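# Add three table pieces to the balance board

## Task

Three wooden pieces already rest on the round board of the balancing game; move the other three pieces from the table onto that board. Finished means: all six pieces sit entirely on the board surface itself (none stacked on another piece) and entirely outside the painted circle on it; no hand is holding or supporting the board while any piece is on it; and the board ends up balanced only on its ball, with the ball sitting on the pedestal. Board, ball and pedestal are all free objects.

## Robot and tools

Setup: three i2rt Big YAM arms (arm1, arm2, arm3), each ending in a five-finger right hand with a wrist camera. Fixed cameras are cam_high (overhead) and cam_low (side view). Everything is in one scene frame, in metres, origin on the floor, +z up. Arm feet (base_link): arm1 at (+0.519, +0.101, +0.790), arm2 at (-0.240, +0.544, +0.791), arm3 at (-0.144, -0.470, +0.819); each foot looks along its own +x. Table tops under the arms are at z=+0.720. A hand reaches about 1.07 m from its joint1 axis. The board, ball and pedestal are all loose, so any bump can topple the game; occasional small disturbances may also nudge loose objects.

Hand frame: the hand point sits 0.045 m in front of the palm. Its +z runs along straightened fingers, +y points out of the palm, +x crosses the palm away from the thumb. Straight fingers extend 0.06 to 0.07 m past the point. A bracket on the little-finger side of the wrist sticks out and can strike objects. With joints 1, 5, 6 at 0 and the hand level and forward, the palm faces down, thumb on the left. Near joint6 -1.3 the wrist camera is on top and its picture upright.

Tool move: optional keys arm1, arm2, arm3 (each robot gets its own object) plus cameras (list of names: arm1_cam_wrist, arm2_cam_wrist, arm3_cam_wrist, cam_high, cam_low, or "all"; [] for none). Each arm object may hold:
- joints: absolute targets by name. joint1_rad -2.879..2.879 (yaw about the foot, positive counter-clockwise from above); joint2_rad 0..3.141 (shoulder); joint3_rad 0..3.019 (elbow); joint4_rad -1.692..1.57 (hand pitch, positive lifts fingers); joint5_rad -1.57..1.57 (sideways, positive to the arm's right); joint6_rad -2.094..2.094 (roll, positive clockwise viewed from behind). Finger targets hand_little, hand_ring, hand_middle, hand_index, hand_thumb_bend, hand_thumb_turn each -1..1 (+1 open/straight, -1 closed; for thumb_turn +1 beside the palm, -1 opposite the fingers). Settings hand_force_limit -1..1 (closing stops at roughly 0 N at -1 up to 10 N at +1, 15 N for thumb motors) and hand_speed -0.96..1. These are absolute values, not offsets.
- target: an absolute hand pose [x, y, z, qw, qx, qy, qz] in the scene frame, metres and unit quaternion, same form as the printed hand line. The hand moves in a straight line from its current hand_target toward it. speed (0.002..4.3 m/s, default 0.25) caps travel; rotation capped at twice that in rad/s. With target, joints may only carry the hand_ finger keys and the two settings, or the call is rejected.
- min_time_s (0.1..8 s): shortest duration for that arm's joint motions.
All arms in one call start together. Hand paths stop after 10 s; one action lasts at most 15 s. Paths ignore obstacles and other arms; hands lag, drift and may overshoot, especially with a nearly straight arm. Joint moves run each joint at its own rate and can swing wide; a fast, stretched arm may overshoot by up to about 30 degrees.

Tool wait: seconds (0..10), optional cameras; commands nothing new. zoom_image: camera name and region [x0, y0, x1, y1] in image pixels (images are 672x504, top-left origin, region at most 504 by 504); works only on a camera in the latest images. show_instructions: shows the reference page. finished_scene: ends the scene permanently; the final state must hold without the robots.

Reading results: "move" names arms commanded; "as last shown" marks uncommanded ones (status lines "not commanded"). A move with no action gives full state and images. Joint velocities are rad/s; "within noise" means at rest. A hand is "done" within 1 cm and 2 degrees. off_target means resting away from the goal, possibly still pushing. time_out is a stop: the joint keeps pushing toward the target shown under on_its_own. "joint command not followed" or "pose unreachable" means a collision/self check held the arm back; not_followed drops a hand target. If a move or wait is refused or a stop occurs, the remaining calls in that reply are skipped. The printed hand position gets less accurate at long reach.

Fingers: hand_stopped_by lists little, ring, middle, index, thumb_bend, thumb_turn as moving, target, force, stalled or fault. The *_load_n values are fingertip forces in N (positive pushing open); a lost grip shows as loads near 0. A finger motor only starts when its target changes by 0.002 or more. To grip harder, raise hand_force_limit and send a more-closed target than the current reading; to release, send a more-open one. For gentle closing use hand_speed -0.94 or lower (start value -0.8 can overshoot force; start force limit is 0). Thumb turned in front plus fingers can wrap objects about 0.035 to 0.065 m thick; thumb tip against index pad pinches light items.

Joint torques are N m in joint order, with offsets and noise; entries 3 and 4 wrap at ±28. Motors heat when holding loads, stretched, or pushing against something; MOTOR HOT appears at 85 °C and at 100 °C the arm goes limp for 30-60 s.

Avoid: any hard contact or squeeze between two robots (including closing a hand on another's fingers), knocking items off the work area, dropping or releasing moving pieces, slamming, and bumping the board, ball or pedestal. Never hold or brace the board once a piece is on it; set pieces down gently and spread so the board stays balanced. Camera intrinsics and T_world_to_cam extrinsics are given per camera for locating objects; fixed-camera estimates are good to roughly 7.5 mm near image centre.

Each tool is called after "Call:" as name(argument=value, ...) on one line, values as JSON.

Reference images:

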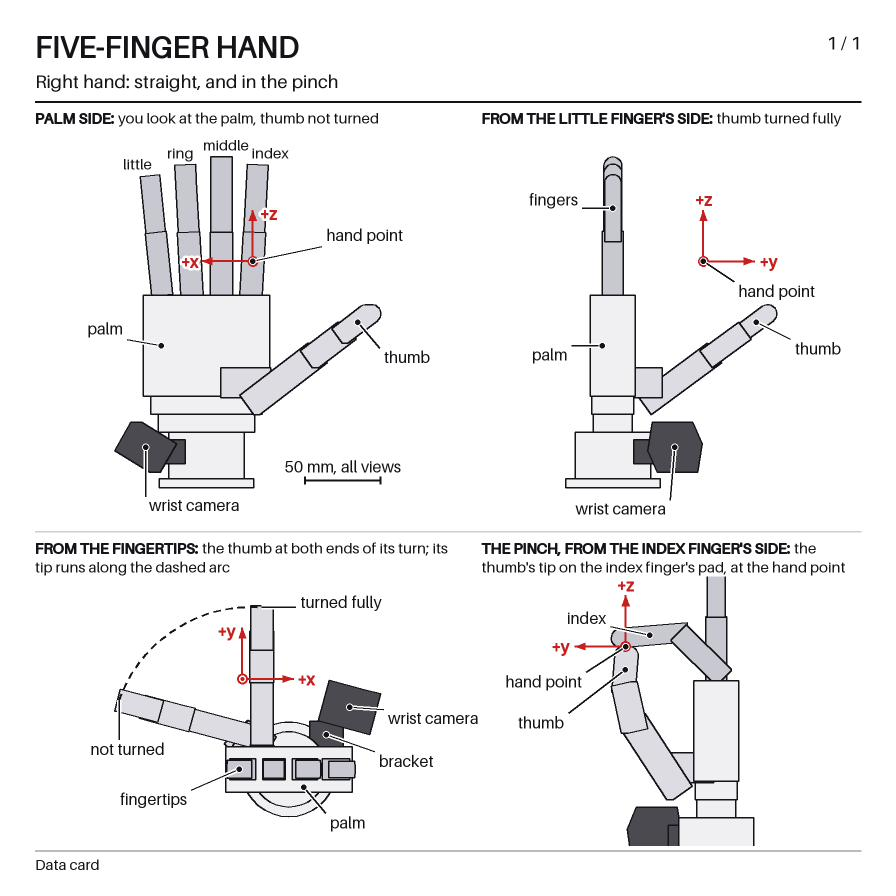

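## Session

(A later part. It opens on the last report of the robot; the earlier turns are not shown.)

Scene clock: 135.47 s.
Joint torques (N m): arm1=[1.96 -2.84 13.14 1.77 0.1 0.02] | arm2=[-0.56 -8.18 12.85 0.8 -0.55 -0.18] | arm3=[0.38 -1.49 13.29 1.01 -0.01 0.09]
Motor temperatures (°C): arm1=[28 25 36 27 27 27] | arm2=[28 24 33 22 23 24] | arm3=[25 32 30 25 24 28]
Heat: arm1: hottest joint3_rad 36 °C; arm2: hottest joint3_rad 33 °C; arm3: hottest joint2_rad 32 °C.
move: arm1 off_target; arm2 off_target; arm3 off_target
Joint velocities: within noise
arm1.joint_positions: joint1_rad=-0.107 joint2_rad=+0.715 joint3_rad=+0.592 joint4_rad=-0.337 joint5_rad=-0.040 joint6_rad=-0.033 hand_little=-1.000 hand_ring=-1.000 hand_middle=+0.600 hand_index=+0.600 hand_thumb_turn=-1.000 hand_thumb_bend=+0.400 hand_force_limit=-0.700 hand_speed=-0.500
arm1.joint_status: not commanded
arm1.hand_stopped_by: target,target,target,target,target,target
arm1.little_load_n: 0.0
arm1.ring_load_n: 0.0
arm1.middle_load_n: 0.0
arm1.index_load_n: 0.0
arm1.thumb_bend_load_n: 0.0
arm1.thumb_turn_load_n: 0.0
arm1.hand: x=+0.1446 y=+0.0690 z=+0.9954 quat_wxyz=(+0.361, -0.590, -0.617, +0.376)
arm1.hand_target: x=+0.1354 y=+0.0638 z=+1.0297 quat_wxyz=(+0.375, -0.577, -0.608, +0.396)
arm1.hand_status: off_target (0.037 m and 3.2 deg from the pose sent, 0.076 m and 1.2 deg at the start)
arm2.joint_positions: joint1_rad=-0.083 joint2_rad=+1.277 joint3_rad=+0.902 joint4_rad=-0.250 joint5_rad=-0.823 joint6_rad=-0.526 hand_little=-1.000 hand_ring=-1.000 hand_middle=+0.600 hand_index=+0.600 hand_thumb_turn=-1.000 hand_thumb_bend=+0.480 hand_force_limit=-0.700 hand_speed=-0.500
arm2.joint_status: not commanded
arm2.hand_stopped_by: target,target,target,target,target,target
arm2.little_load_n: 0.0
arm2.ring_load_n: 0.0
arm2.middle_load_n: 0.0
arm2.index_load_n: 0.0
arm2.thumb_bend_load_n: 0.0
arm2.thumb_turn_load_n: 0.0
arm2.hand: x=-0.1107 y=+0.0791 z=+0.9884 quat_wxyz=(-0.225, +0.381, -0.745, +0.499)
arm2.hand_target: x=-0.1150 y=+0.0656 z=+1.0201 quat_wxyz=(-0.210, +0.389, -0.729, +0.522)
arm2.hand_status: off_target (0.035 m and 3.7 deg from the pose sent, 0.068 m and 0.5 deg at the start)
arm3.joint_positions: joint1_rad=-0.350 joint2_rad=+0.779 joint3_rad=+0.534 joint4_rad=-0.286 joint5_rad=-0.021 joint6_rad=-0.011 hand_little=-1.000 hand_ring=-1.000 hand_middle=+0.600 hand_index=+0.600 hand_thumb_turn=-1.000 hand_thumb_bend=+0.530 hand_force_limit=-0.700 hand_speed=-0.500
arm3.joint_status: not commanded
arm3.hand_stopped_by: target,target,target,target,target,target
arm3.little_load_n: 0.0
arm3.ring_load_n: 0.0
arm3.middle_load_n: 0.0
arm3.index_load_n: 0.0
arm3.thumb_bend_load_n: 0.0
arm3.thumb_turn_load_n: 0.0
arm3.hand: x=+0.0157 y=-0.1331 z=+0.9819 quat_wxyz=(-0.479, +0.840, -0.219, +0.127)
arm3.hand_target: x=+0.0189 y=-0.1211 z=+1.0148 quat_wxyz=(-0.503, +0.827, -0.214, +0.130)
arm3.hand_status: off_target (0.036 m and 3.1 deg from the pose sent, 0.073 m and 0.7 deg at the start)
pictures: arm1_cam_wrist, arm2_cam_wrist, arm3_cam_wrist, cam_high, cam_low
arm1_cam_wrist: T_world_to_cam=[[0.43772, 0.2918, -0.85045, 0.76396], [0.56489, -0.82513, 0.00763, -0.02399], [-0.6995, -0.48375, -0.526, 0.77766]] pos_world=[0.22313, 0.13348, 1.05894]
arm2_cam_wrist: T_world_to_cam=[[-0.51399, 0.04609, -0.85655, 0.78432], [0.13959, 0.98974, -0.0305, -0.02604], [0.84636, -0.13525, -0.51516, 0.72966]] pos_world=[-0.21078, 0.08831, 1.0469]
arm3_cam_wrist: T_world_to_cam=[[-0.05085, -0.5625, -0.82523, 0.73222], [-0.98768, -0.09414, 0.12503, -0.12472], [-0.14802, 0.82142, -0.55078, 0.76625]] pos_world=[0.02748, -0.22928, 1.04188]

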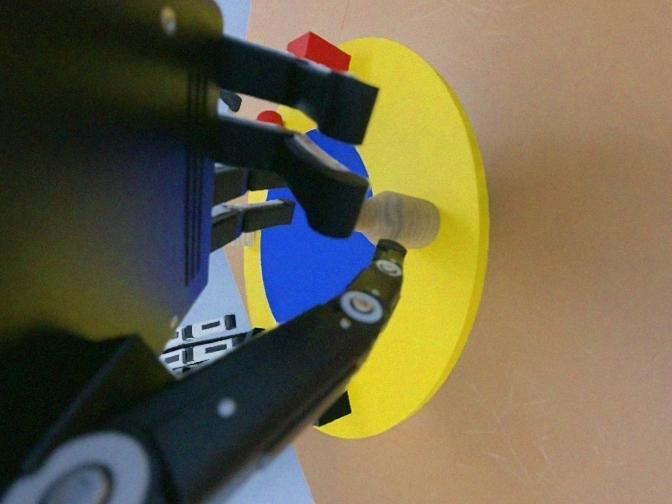

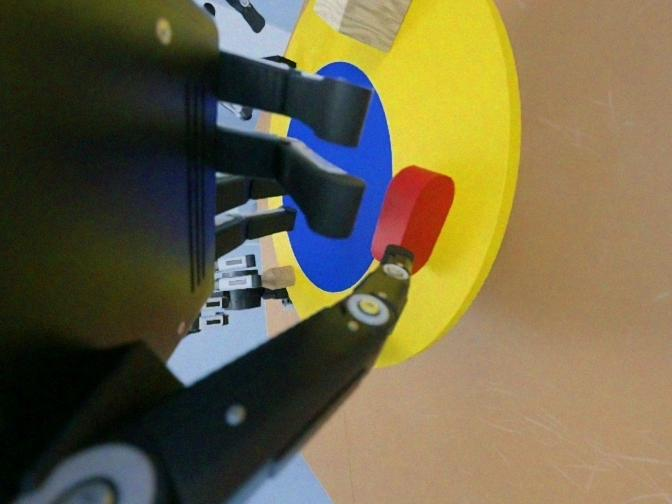

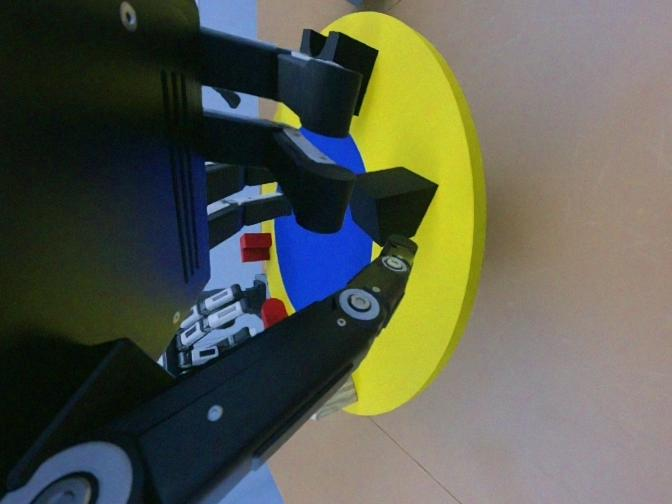

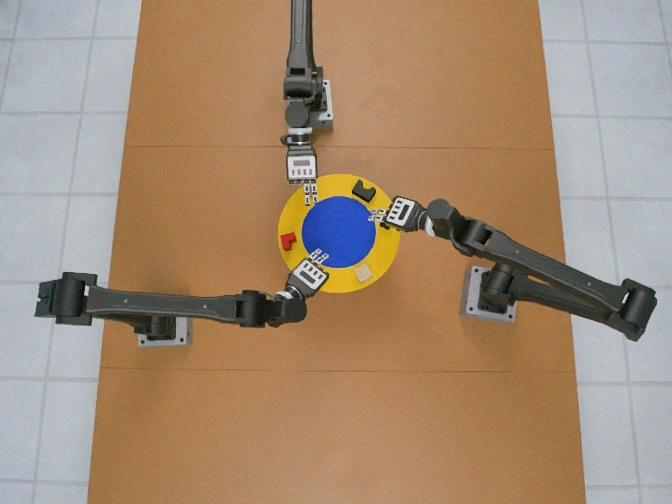

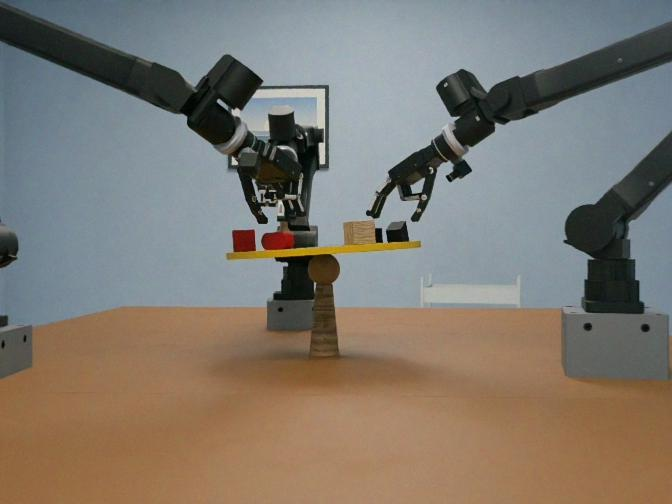

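Call:
move(arm1={"target": [0.15, 0.066, 1.11, -0.3749, 0.5774, 0.6084, -0.3951], "speed": 0.12}, arm2={"target": [-0.125, 0.08, 1.11, 0.2105, -0.3894, 0.7305, -0.5228], "speed": 0.12}, arm3={"target": [0.015, -0.135, 1.11, 0.5022, -0.8276, 0.2141, -0.1299], "speed": 0.12})

Call:
move(arm1={"target": [0.28, 0.08, 1.12, -0.3749, 0.5774, 0.6084, -0.3951], "speed": 0.2}, arm2={"target": [-0.2, 0.22, 1.12, 0.2378, -0.3493, 0.7492, -0.5101], "speed": 0.2}, arm3={"target": [-0.06, -0.26, 1.12, 0.5022, -0.8276, 0.2141, -0.1299], "speed": 0.2}, cameras=["all"])

Call:
zoom_image(camera="cam_low", region=[220, 210, 430, 360])

Call:
zoom_image(camera="cam_high", region=[270, 165, 410, 300])

Scene clock: 137.67 s.
Joint torques (N m): arm1=[1.44 -2.26 13.18 1.77 -0.06 0.01] | arm2=[-0.5 -7.24 13.53 0.8 -0.57 -0.21] | arm3=[-0.91 -0.62 13.55 1.02 -0.14 0]
Motor temperatures (°C): arm1=[28 25 36 27 27 27] | arm2=[28 24 33 22 23 24] | arm3=[25 32 30 25 24 28]
Heat: arm1: hottest joint3_rad 36 °C; arm2: hottest joint3_rad 33 °C; arm3: hottest joint2_rad 32 °C.
move: arm1 off_target; arm2 off_target; arm3 off_target
Joint velocities: within noise
arm1.joint_positions: joint1_rad=-0.107 joint2_rad=+0.672 joint3_rad=+0.788 joint4_rad=-0.573 joint5_rad=-0.042 joint6_rad=-0.033 hand_little=-1.000 hand_ring=-1.000 hand_middle=+0.600 hand_index=+0.600 hand_thumb_turn=-1.000 hand_thumb_bend=+0.400 hand_force_limit=-0.700 hand_speed=-0.500
arm1.joint_status: not commanded
arm1.hand_stopped_by: target,target,target,target,target,target
arm1.little_load_n: 0.0
arm1.ring_load_n: 0.0
arm1.middle_load_n: 0.0
arm1.index_load_n: 0.0
arm1.thumb_bend_load_n: 0.0
arm1.thumb_turn_load_n: 0.0
arm1.hand: x=+0.1553 y=+0.0693 z=+1.0765 quat_wxyz=(+0.362, -0.589, -0.616, +0.378)
arm1.hand_target: x=+0.1512 y=+0.0661 z=+1.1096 quat_wxyz=(+0.375, -0.577, -0.608, +0.395)
arm1.hand_status: off_target (0.034 m and 3.0 deg from the pose sent, 0.115 m and 3.2 deg at the start)
arm2.joint_positions: joint1_rad=-0.112 joint2_rad=+1.190 joint3_rad=+1.074 joint4_rad=-0.524 joint5_rad=-0.847 joint6_rad=-0.549 hand_little=-1.000 hand_ring=-1.000 hand_middle=+0.600 hand_index=+0.600 hand_thumb_turn=-1.000 hand_thumb_bend=+0.480 hand_force_limit=-0.700 hand_speed=-0.500
arm2.joint_status: not commanded
arm2.hand_stopped_by: target,target,target,target,target,target
arm2.little_load_n: 0.0
arm2.ring_load_n: 0.0
arm2.middle_load_n: 0.0
arm2.index_load_n: 0.0
arm2.thumb_bend_load_n: 0.0
arm2.thumb_turn_load_n: 0.0
arm2.hand: x=-0.1207 y=+0.0896 z=+1.0781 quat_wxyz=(-0.226, +0.381, -0.744, +0.500)
arm2.hand_target: x=-0.1249 y=+0.0814 z=+1.1097 quat_wxyz=(-0.210, +0.389, -0.729, +0.522)
arm2.hand_status: off_target (0.034 m and 3.6 deg from the pose sent, 0.123 m and 3.7 deg at the start)
arm3.joint_positions: joint1_rad=-0.350 joint2_rad=+0.712 joint3_rad=+0.758 joint4_rad=-0.574 joint5_rad=-0.033 joint6_rad=-0.011 hand_little=-1.000 hand_ring=-1.000 hand_middle=+0.600 hand_index=+0.600 hand_thumb_turn=-1.000 hand_thumb_bend=+0.530 hand_force_limit=-0.700 hand_speed=-0.500
arm3.joint_status: not commanded
arm3.hand_stopped_by: target,target,target,target,target,target
arm3.little_load_n: 0.0
arm3.ring_load_n: 0.0
arm3.middle_load_n: 0.0
arm3.index_load_n: 0.0
arm3.thumb_bend_load_n: 0.0
arm3.thumb_turn_load_n: 0.0
arm3.hand: x=+0.0086 y=-0.1396 z=+1.0777 quat_wxyz=(-0.482, +0.840, -0.216, +0.122)
arm3.hand_target: x=+0.0143 y=-0.1359 z=+1.1096 quat_wxyz=(-0.502, +0.828, -0.214, +0.130)
arm3.hand_status: off_target (0.033 m and 2.9 deg from the pose sent, 0.128 m and 3.1 deg at the start)
pictures: none

Scene clock: 139.73 s.
Joint torques (N m): arm1=[-0.38 2.78 10.11 1.81 -0.11 -0.19] | arm2=[-0.26 -1.85 10.29 0.5 -0.84 -0.18] | arm3=[-1.03 4.01 8.92 1.05 -0.14 -0.05]
Motor temperatures (°C): arm1=[28 25 36 27 27 27] | arm2=[28 24 33 22 23 24] | arm3=[25 32 30 25 24 28]
Heat: arm1: hottest joint3_rad 36 °C; arm2: hottest joint3_rad 33 °C; arm3: hottest joint2_rad 32 °C.
move: arm1 off_target; arm2 done; arm3 done
Joint velocities: within noise
arm1.joint_positions: joint1_rad=-0.244 joint2_rad=+0.307 joint3_rad=+0.788 joint4_rad=-0.911 joint5_rad=-0.187 joint6_rad=-0.077 hand_little=-1.000 hand_ring=-1.000 hand_middle=+0.600 hand_index=+0.600 hand_thumb_turn=-1.000 hand_thumb_bend=+0.400 hand_force_limit=-0.700 hand_speed=-0.500
arm1.joint_status: not commanded
arm1.hand_stopped_by: target,target,target,target,target,target
arm1.little_load_n: 0.0
arm1.ring_load_n: 0.0
arm1.middle_load_n: 0.0
arm1.index_load_n: 0.0
arm1.thumb_bend_load_n: 0.0
arm1.thumb_turn_load_n: 0.5
arm1.hand: x=+0.2783 y=+0.0759 z=+1.1085 quat_wxyz=(+0.364, -0.582, -0.610, +0.396)
arm1.hand_target: x=+0.2800 y=+0.0797 z=+1.1199 quat_wxyz=(+0.375, -0.577, -0.608, +0.395)
arm1.hand_status: off_target (0.012 m and 1.4 deg from the pose sent, 0.133 m and 3.0 deg at the start)
arm2.joint_positions: joint1_rad=-0.449 joint2_rad=+0.910 joint3_rad=+1.006 joint4_rad=-1.025 joint5_rad=-1.096 joint6_rad=-0.853 hand_little=-1.000 hand_ring=-1.000 hand_middle=+0.600 hand_index=+0.600 hand_thumb_turn=-1.000 hand_thumb_bend=+0.480 hand_force_limit=-0.700 hand_speed=-0.500
arm2.joint_status: not commanded
arm2.hand_stopped_by: target,target,target,target,target,target
arm2.little_load_n: 0.0
arm2.ring_load_n: 0.0
arm2.middle_load_n: 0.0
arm2.index_load_n: 0.0
arm2.thumb_bend_load_n: 0.0
arm2.thumb_turn_load_n: 0.0
arm2.hand: x=-0.1967 y=+0.2222 z=+1.1144 quat_wxyz=(-0.241, +0.348, -0.751, +0.507)
arm2.hand_target: x=-0.2000 y=+0.2200 z=+1.1200 quat_wxyz=(-0.238, +0.349, -0.749, +0.510)
arm2.hand_status: done (0.007 m and 0.6 deg from the pose sent, 0.158 m and 4.1 deg at the start)
arm3.joint_positions: joint1_rad=-0.358 joint2_rad=+0.282 joint3_rad=+0.758 joint4_rad=-0.958 joint5_rad=-0.042 joint6_rad=-0.011 hand_little=-1.000 hand_ring=-1.000 hand_middle=+0.600 hand_index=+0.600 hand_thumb_turn=-1.000 hand_thumb_bend=+0.530 hand_force_limit=-0.700 hand_speed=-0.500
arm3.joint_status: not commanded
arm3.hand_stopped_by: target,target,target,target,target,target
arm3.little_load_n: 0.0
arm3.ring_load_n: 0.0
arm3.middle_load_n: 0.0
arm3.index_load_n: 0.0
arm3.thumb_bend_load_n: 0.0
arm3.thumb_turn_load_n: 0.0
arm3.hand: x=-0.0609 y=-0.2565 z=+1.1167 quat_wxyz=(-0.502, +0.829, -0.213, +0.126)
arm3.hand_target: x=-0.0601 y=-0.2599 z=+1.1199 quat_wxyz=(-0.502, +0.828, -0.214, +0.130)
arm3.hand_status: done (0.005 m and 0.5 deg from the pose sent, 0.145 m and 2.9 deg at the start)
pictures: arm1_cam_wrist, arm2_cam_wrist, arm3_cam_wrist, cam_high, cam_low
arm1_cam_wrist: T_world_to_cam=[[0.40181, 0.28013, -0.87183, 0.83422], [0.57697, -0.81676, 0.00348, -0.09414], [-0.7111, -0.50441, -0.4898, 0.89865]] pos_world=[0.35815, 0.14271, 1.16778]
arm2_cam_wrist: T_world_to_cam=[[-0.45841, 0.08409, -0.88475, 0.87535], [0.18104, 0.98348, -0.00033, -0.17594], [0.87011, -0.16032, -0.46606, 0.84221]] pos_world=[-0.29969, 0.23445, 1.16693]
arm3_cam_wrist: T_world_to_cam=[[-0.03136, -0.52318, -0.85164, 0.81087], [-0.98849, -0.10992, 0.10393, -0.20931], [-0.14799, 0.8451, -0.51372, 0.89522]] pos_world=[-0.04899, -0.35532, 1.17221]

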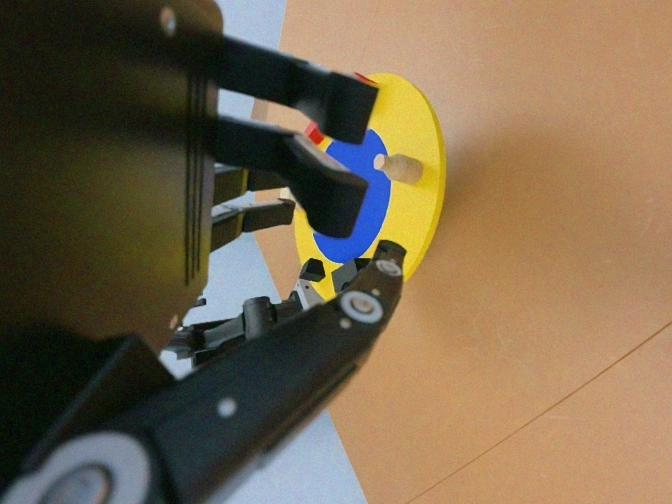

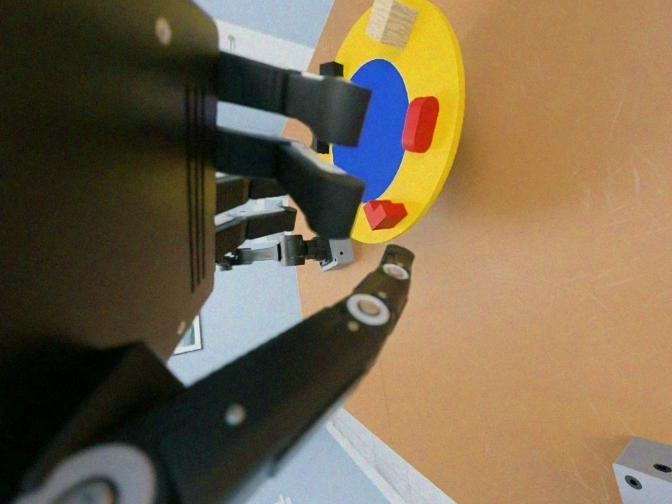

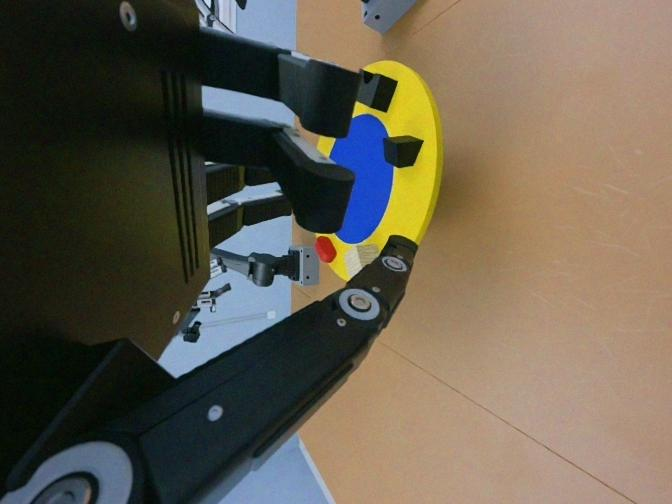

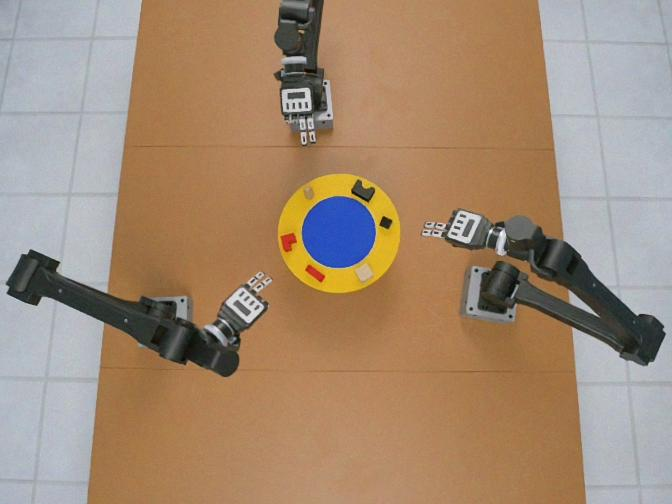

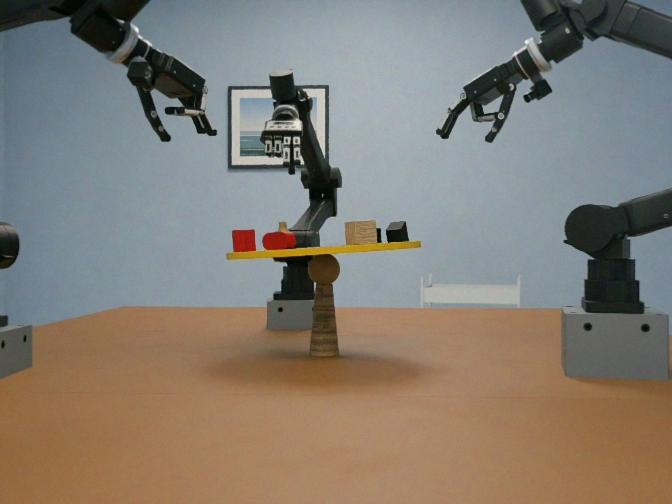

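Scaled by 2.400 from the camera's image (finer frame: 960x720).

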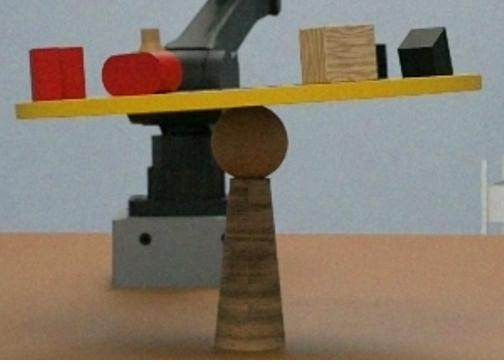

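Scaled by 3.600 from the camera's image (finer frame: 960x720).

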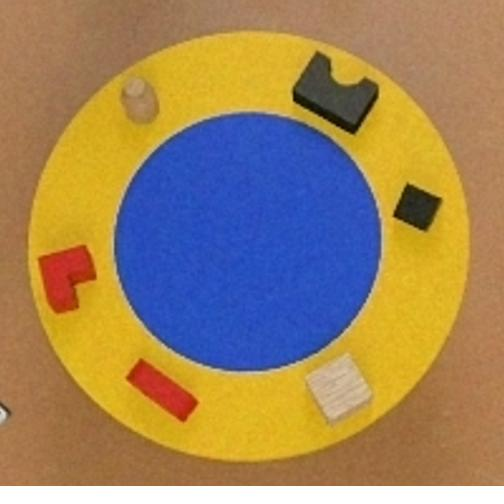

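Call:
wait(seconds=3, cameras=["cam_low", "cam_high"])

Call:
zoom_image(camera="cam_low", region=[220, 210, 430, 360])

Call:
zoom_image(camera="cam_low", region=[280, 230, 370, 300])

Call:
zoom_image(camera="cam_high", region=[270, 165, 410, 300])

Scene clock: 143.97 s.
Joint torques (N m): arm1=[-0.62 2.78 10.07 1.7 -0.11 -0.19] | arm2=[-0.32 -1.79 10.29 0.44 -0.83 -0.18] | arm3=[-1.08 4.01 8.91 1.02 -0.14 -0.05]
Motor temperatures (°C): arm1=[28 25 37 27 27 27] | arm2=[28 24 33 22 23 24] | arm3=[25 31 30 25 24 28]
Heat: arm1: hottest joint3_rad 37 °C; arm2: hottest joint3_rad 33 °C; arm3: hottest joint2_rad 31 °C.
Joint velocities: within noise
arm1.joint_positions: joint1_rad=-0.244 joint2_rad=+0.307 joint3_rad=+0.788 joint4_rad=-0.911 joint5_rad=-0.187 joint6_rad=-0.077 hand_little=-1.000 hand_ring=-1.000 hand_middle=+0.600 hand_index=+0.600 hand_thumb_turn=-1.000 hand_thumb_bend=+0.400 hand_force_limit=-0.700 hand_speed=-0.500
arm1.joint_status: not commanded
arm1.hand_stopped_by: target,target,target,target,target,target
arm1.little_load_n: 0.0
arm1.ring_load_n: 0.0
arm1.middle_load_n: 0.0
arm1.index_load_n: 0.0
arm1.thumb_bend_load_n: 0.0
arm1.thumb_turn_load_n: 0.0
arm1.hand: x=+0.2783 y=+0.0760 z=+1.1085 quat_wxyz=(+0.364, -0.582, -0.610, +0.396)
arm1.hand_target: x=+0.2800 y=+0.0798 z=+1.1199 quat_wxyz=(+0.375, -0.577, -0.608, +0.395)
arm1.hand_status: off_target (0.012 m and 1.4 deg from the pose sent, 0.133 m and 3.0 deg at the start)
arm2.joint_positions: joint1_rad=-0.449 joint2_rad=+0.910 joint3_rad=+1.006 joint4_rad=-1.025 joint5_rad=-1.096 joint6_rad=-0.853 hand_little=-1.000 hand_ring=-1.000 hand_middle=+0.600 hand_index=+0.600 hand_thumb_turn=-1.000 hand_thumb_bend=+0.480 hand_force_limit=-0.700 hand_speed=-0.500
arm2.joint_status: not commanded
arm2.hand_stopped_by: target,target,target,target,target,target
arm2.little_load_n: 0.0
arm2.ring_load_n: 0.0
arm2.middle_load_n: 0.0
arm2.index_load_n: 0.0
arm2.thumb_bend_load_n: 0.0
arm2.thumb_turn_load_n: 0.0
arm2.hand: x=-0.1968 y=+0.2222 z=+1.1144 quat_wxyz=(-0.241, +0.348, -0.751, +0.507)
arm2.hand_target: x=-0.2000 y=+0.2200 z=+1.1200 quat_wxyz=(-0.238, +0.349, -0.749, +0.510)
arm2.hand_status: done (0.007 m and 0.6 deg from the pose sent, 0.158 m and 4.1 deg at the start)
arm3.joint_positions: joint1_rad=-0.358 joint2_rad=+0.282 joint3_rad=+0.758 joint4_rad=-0.958 joint5_rad=-0.042 joint6_rad=-0.011 hand_little=-1.000 hand_ring=-1.000 hand_middle=+0.600 hand_index=+0.600 hand_thumb_turn=-1.000 hand_thumb_bend=+0.530 hand_force_limit=-0.700 hand_speed=-0.500
arm3.joint_status: not commanded
arm3.hand_stopped_by: target,target,target,target,target,target
arm3.little_load_n: 0.0
arm3.ring_load_n: 0.0
arm3.middle_load_n: 0.0
arm3.index_load_n: 0.0
arm3.thumb_bend_load_n: 0.0
arm3.thumb_turn_load_n: 0.0
arm3.hand: x=-0.0609 y=-0.2565 z=+1.1167 quat_wxyz=(-0.502, +0.829, -0.213, +0.126)
arm3.hand_target: x=-0.0601 y=-0.2599 z=+1.1199 quat_wxyz=(-0.502, +0.828, -0.214, +0.130)
arm3.hand_status: done (0.005 m and 0.5 deg from the pose sent, 0.145 m and 2.9 deg at the start)
wait: 3.00 s; at rest from the start
pictures: cam_high, cam_low

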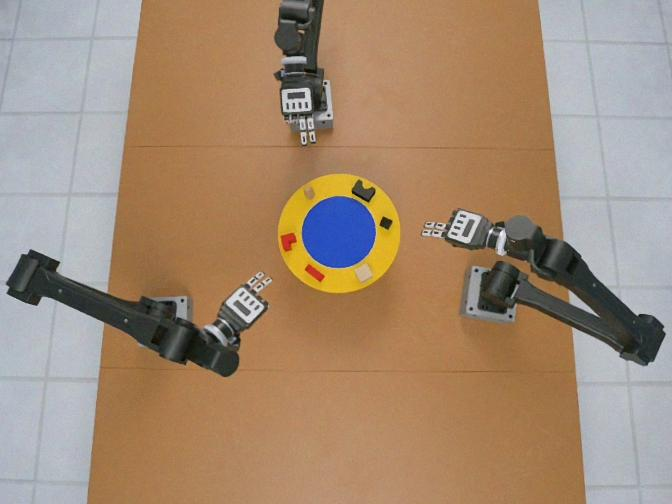

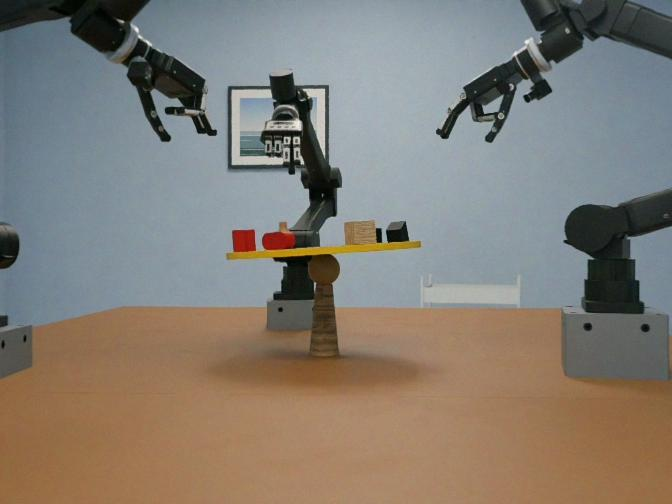

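Scaled by 2.400 from the camera's image (finer frame: 960x720).

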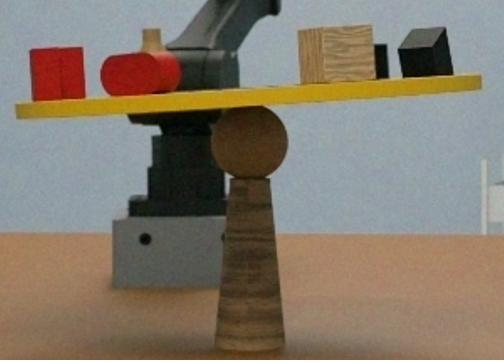

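Scaled by 5.600 from the camera's image (finer frame: 960x720).

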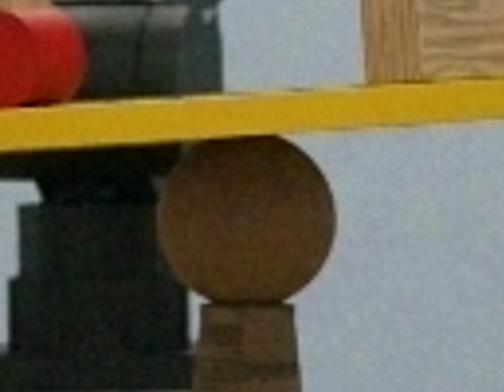

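Scaled by 3.600 from the camera's image (finer frame: 960x720).

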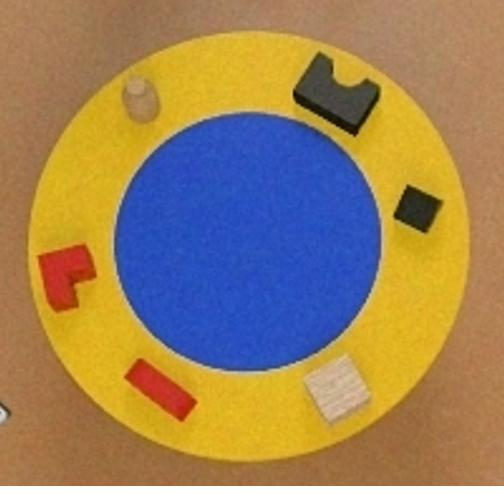

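Call:
finished_scene()

The scene is finished: the task was done.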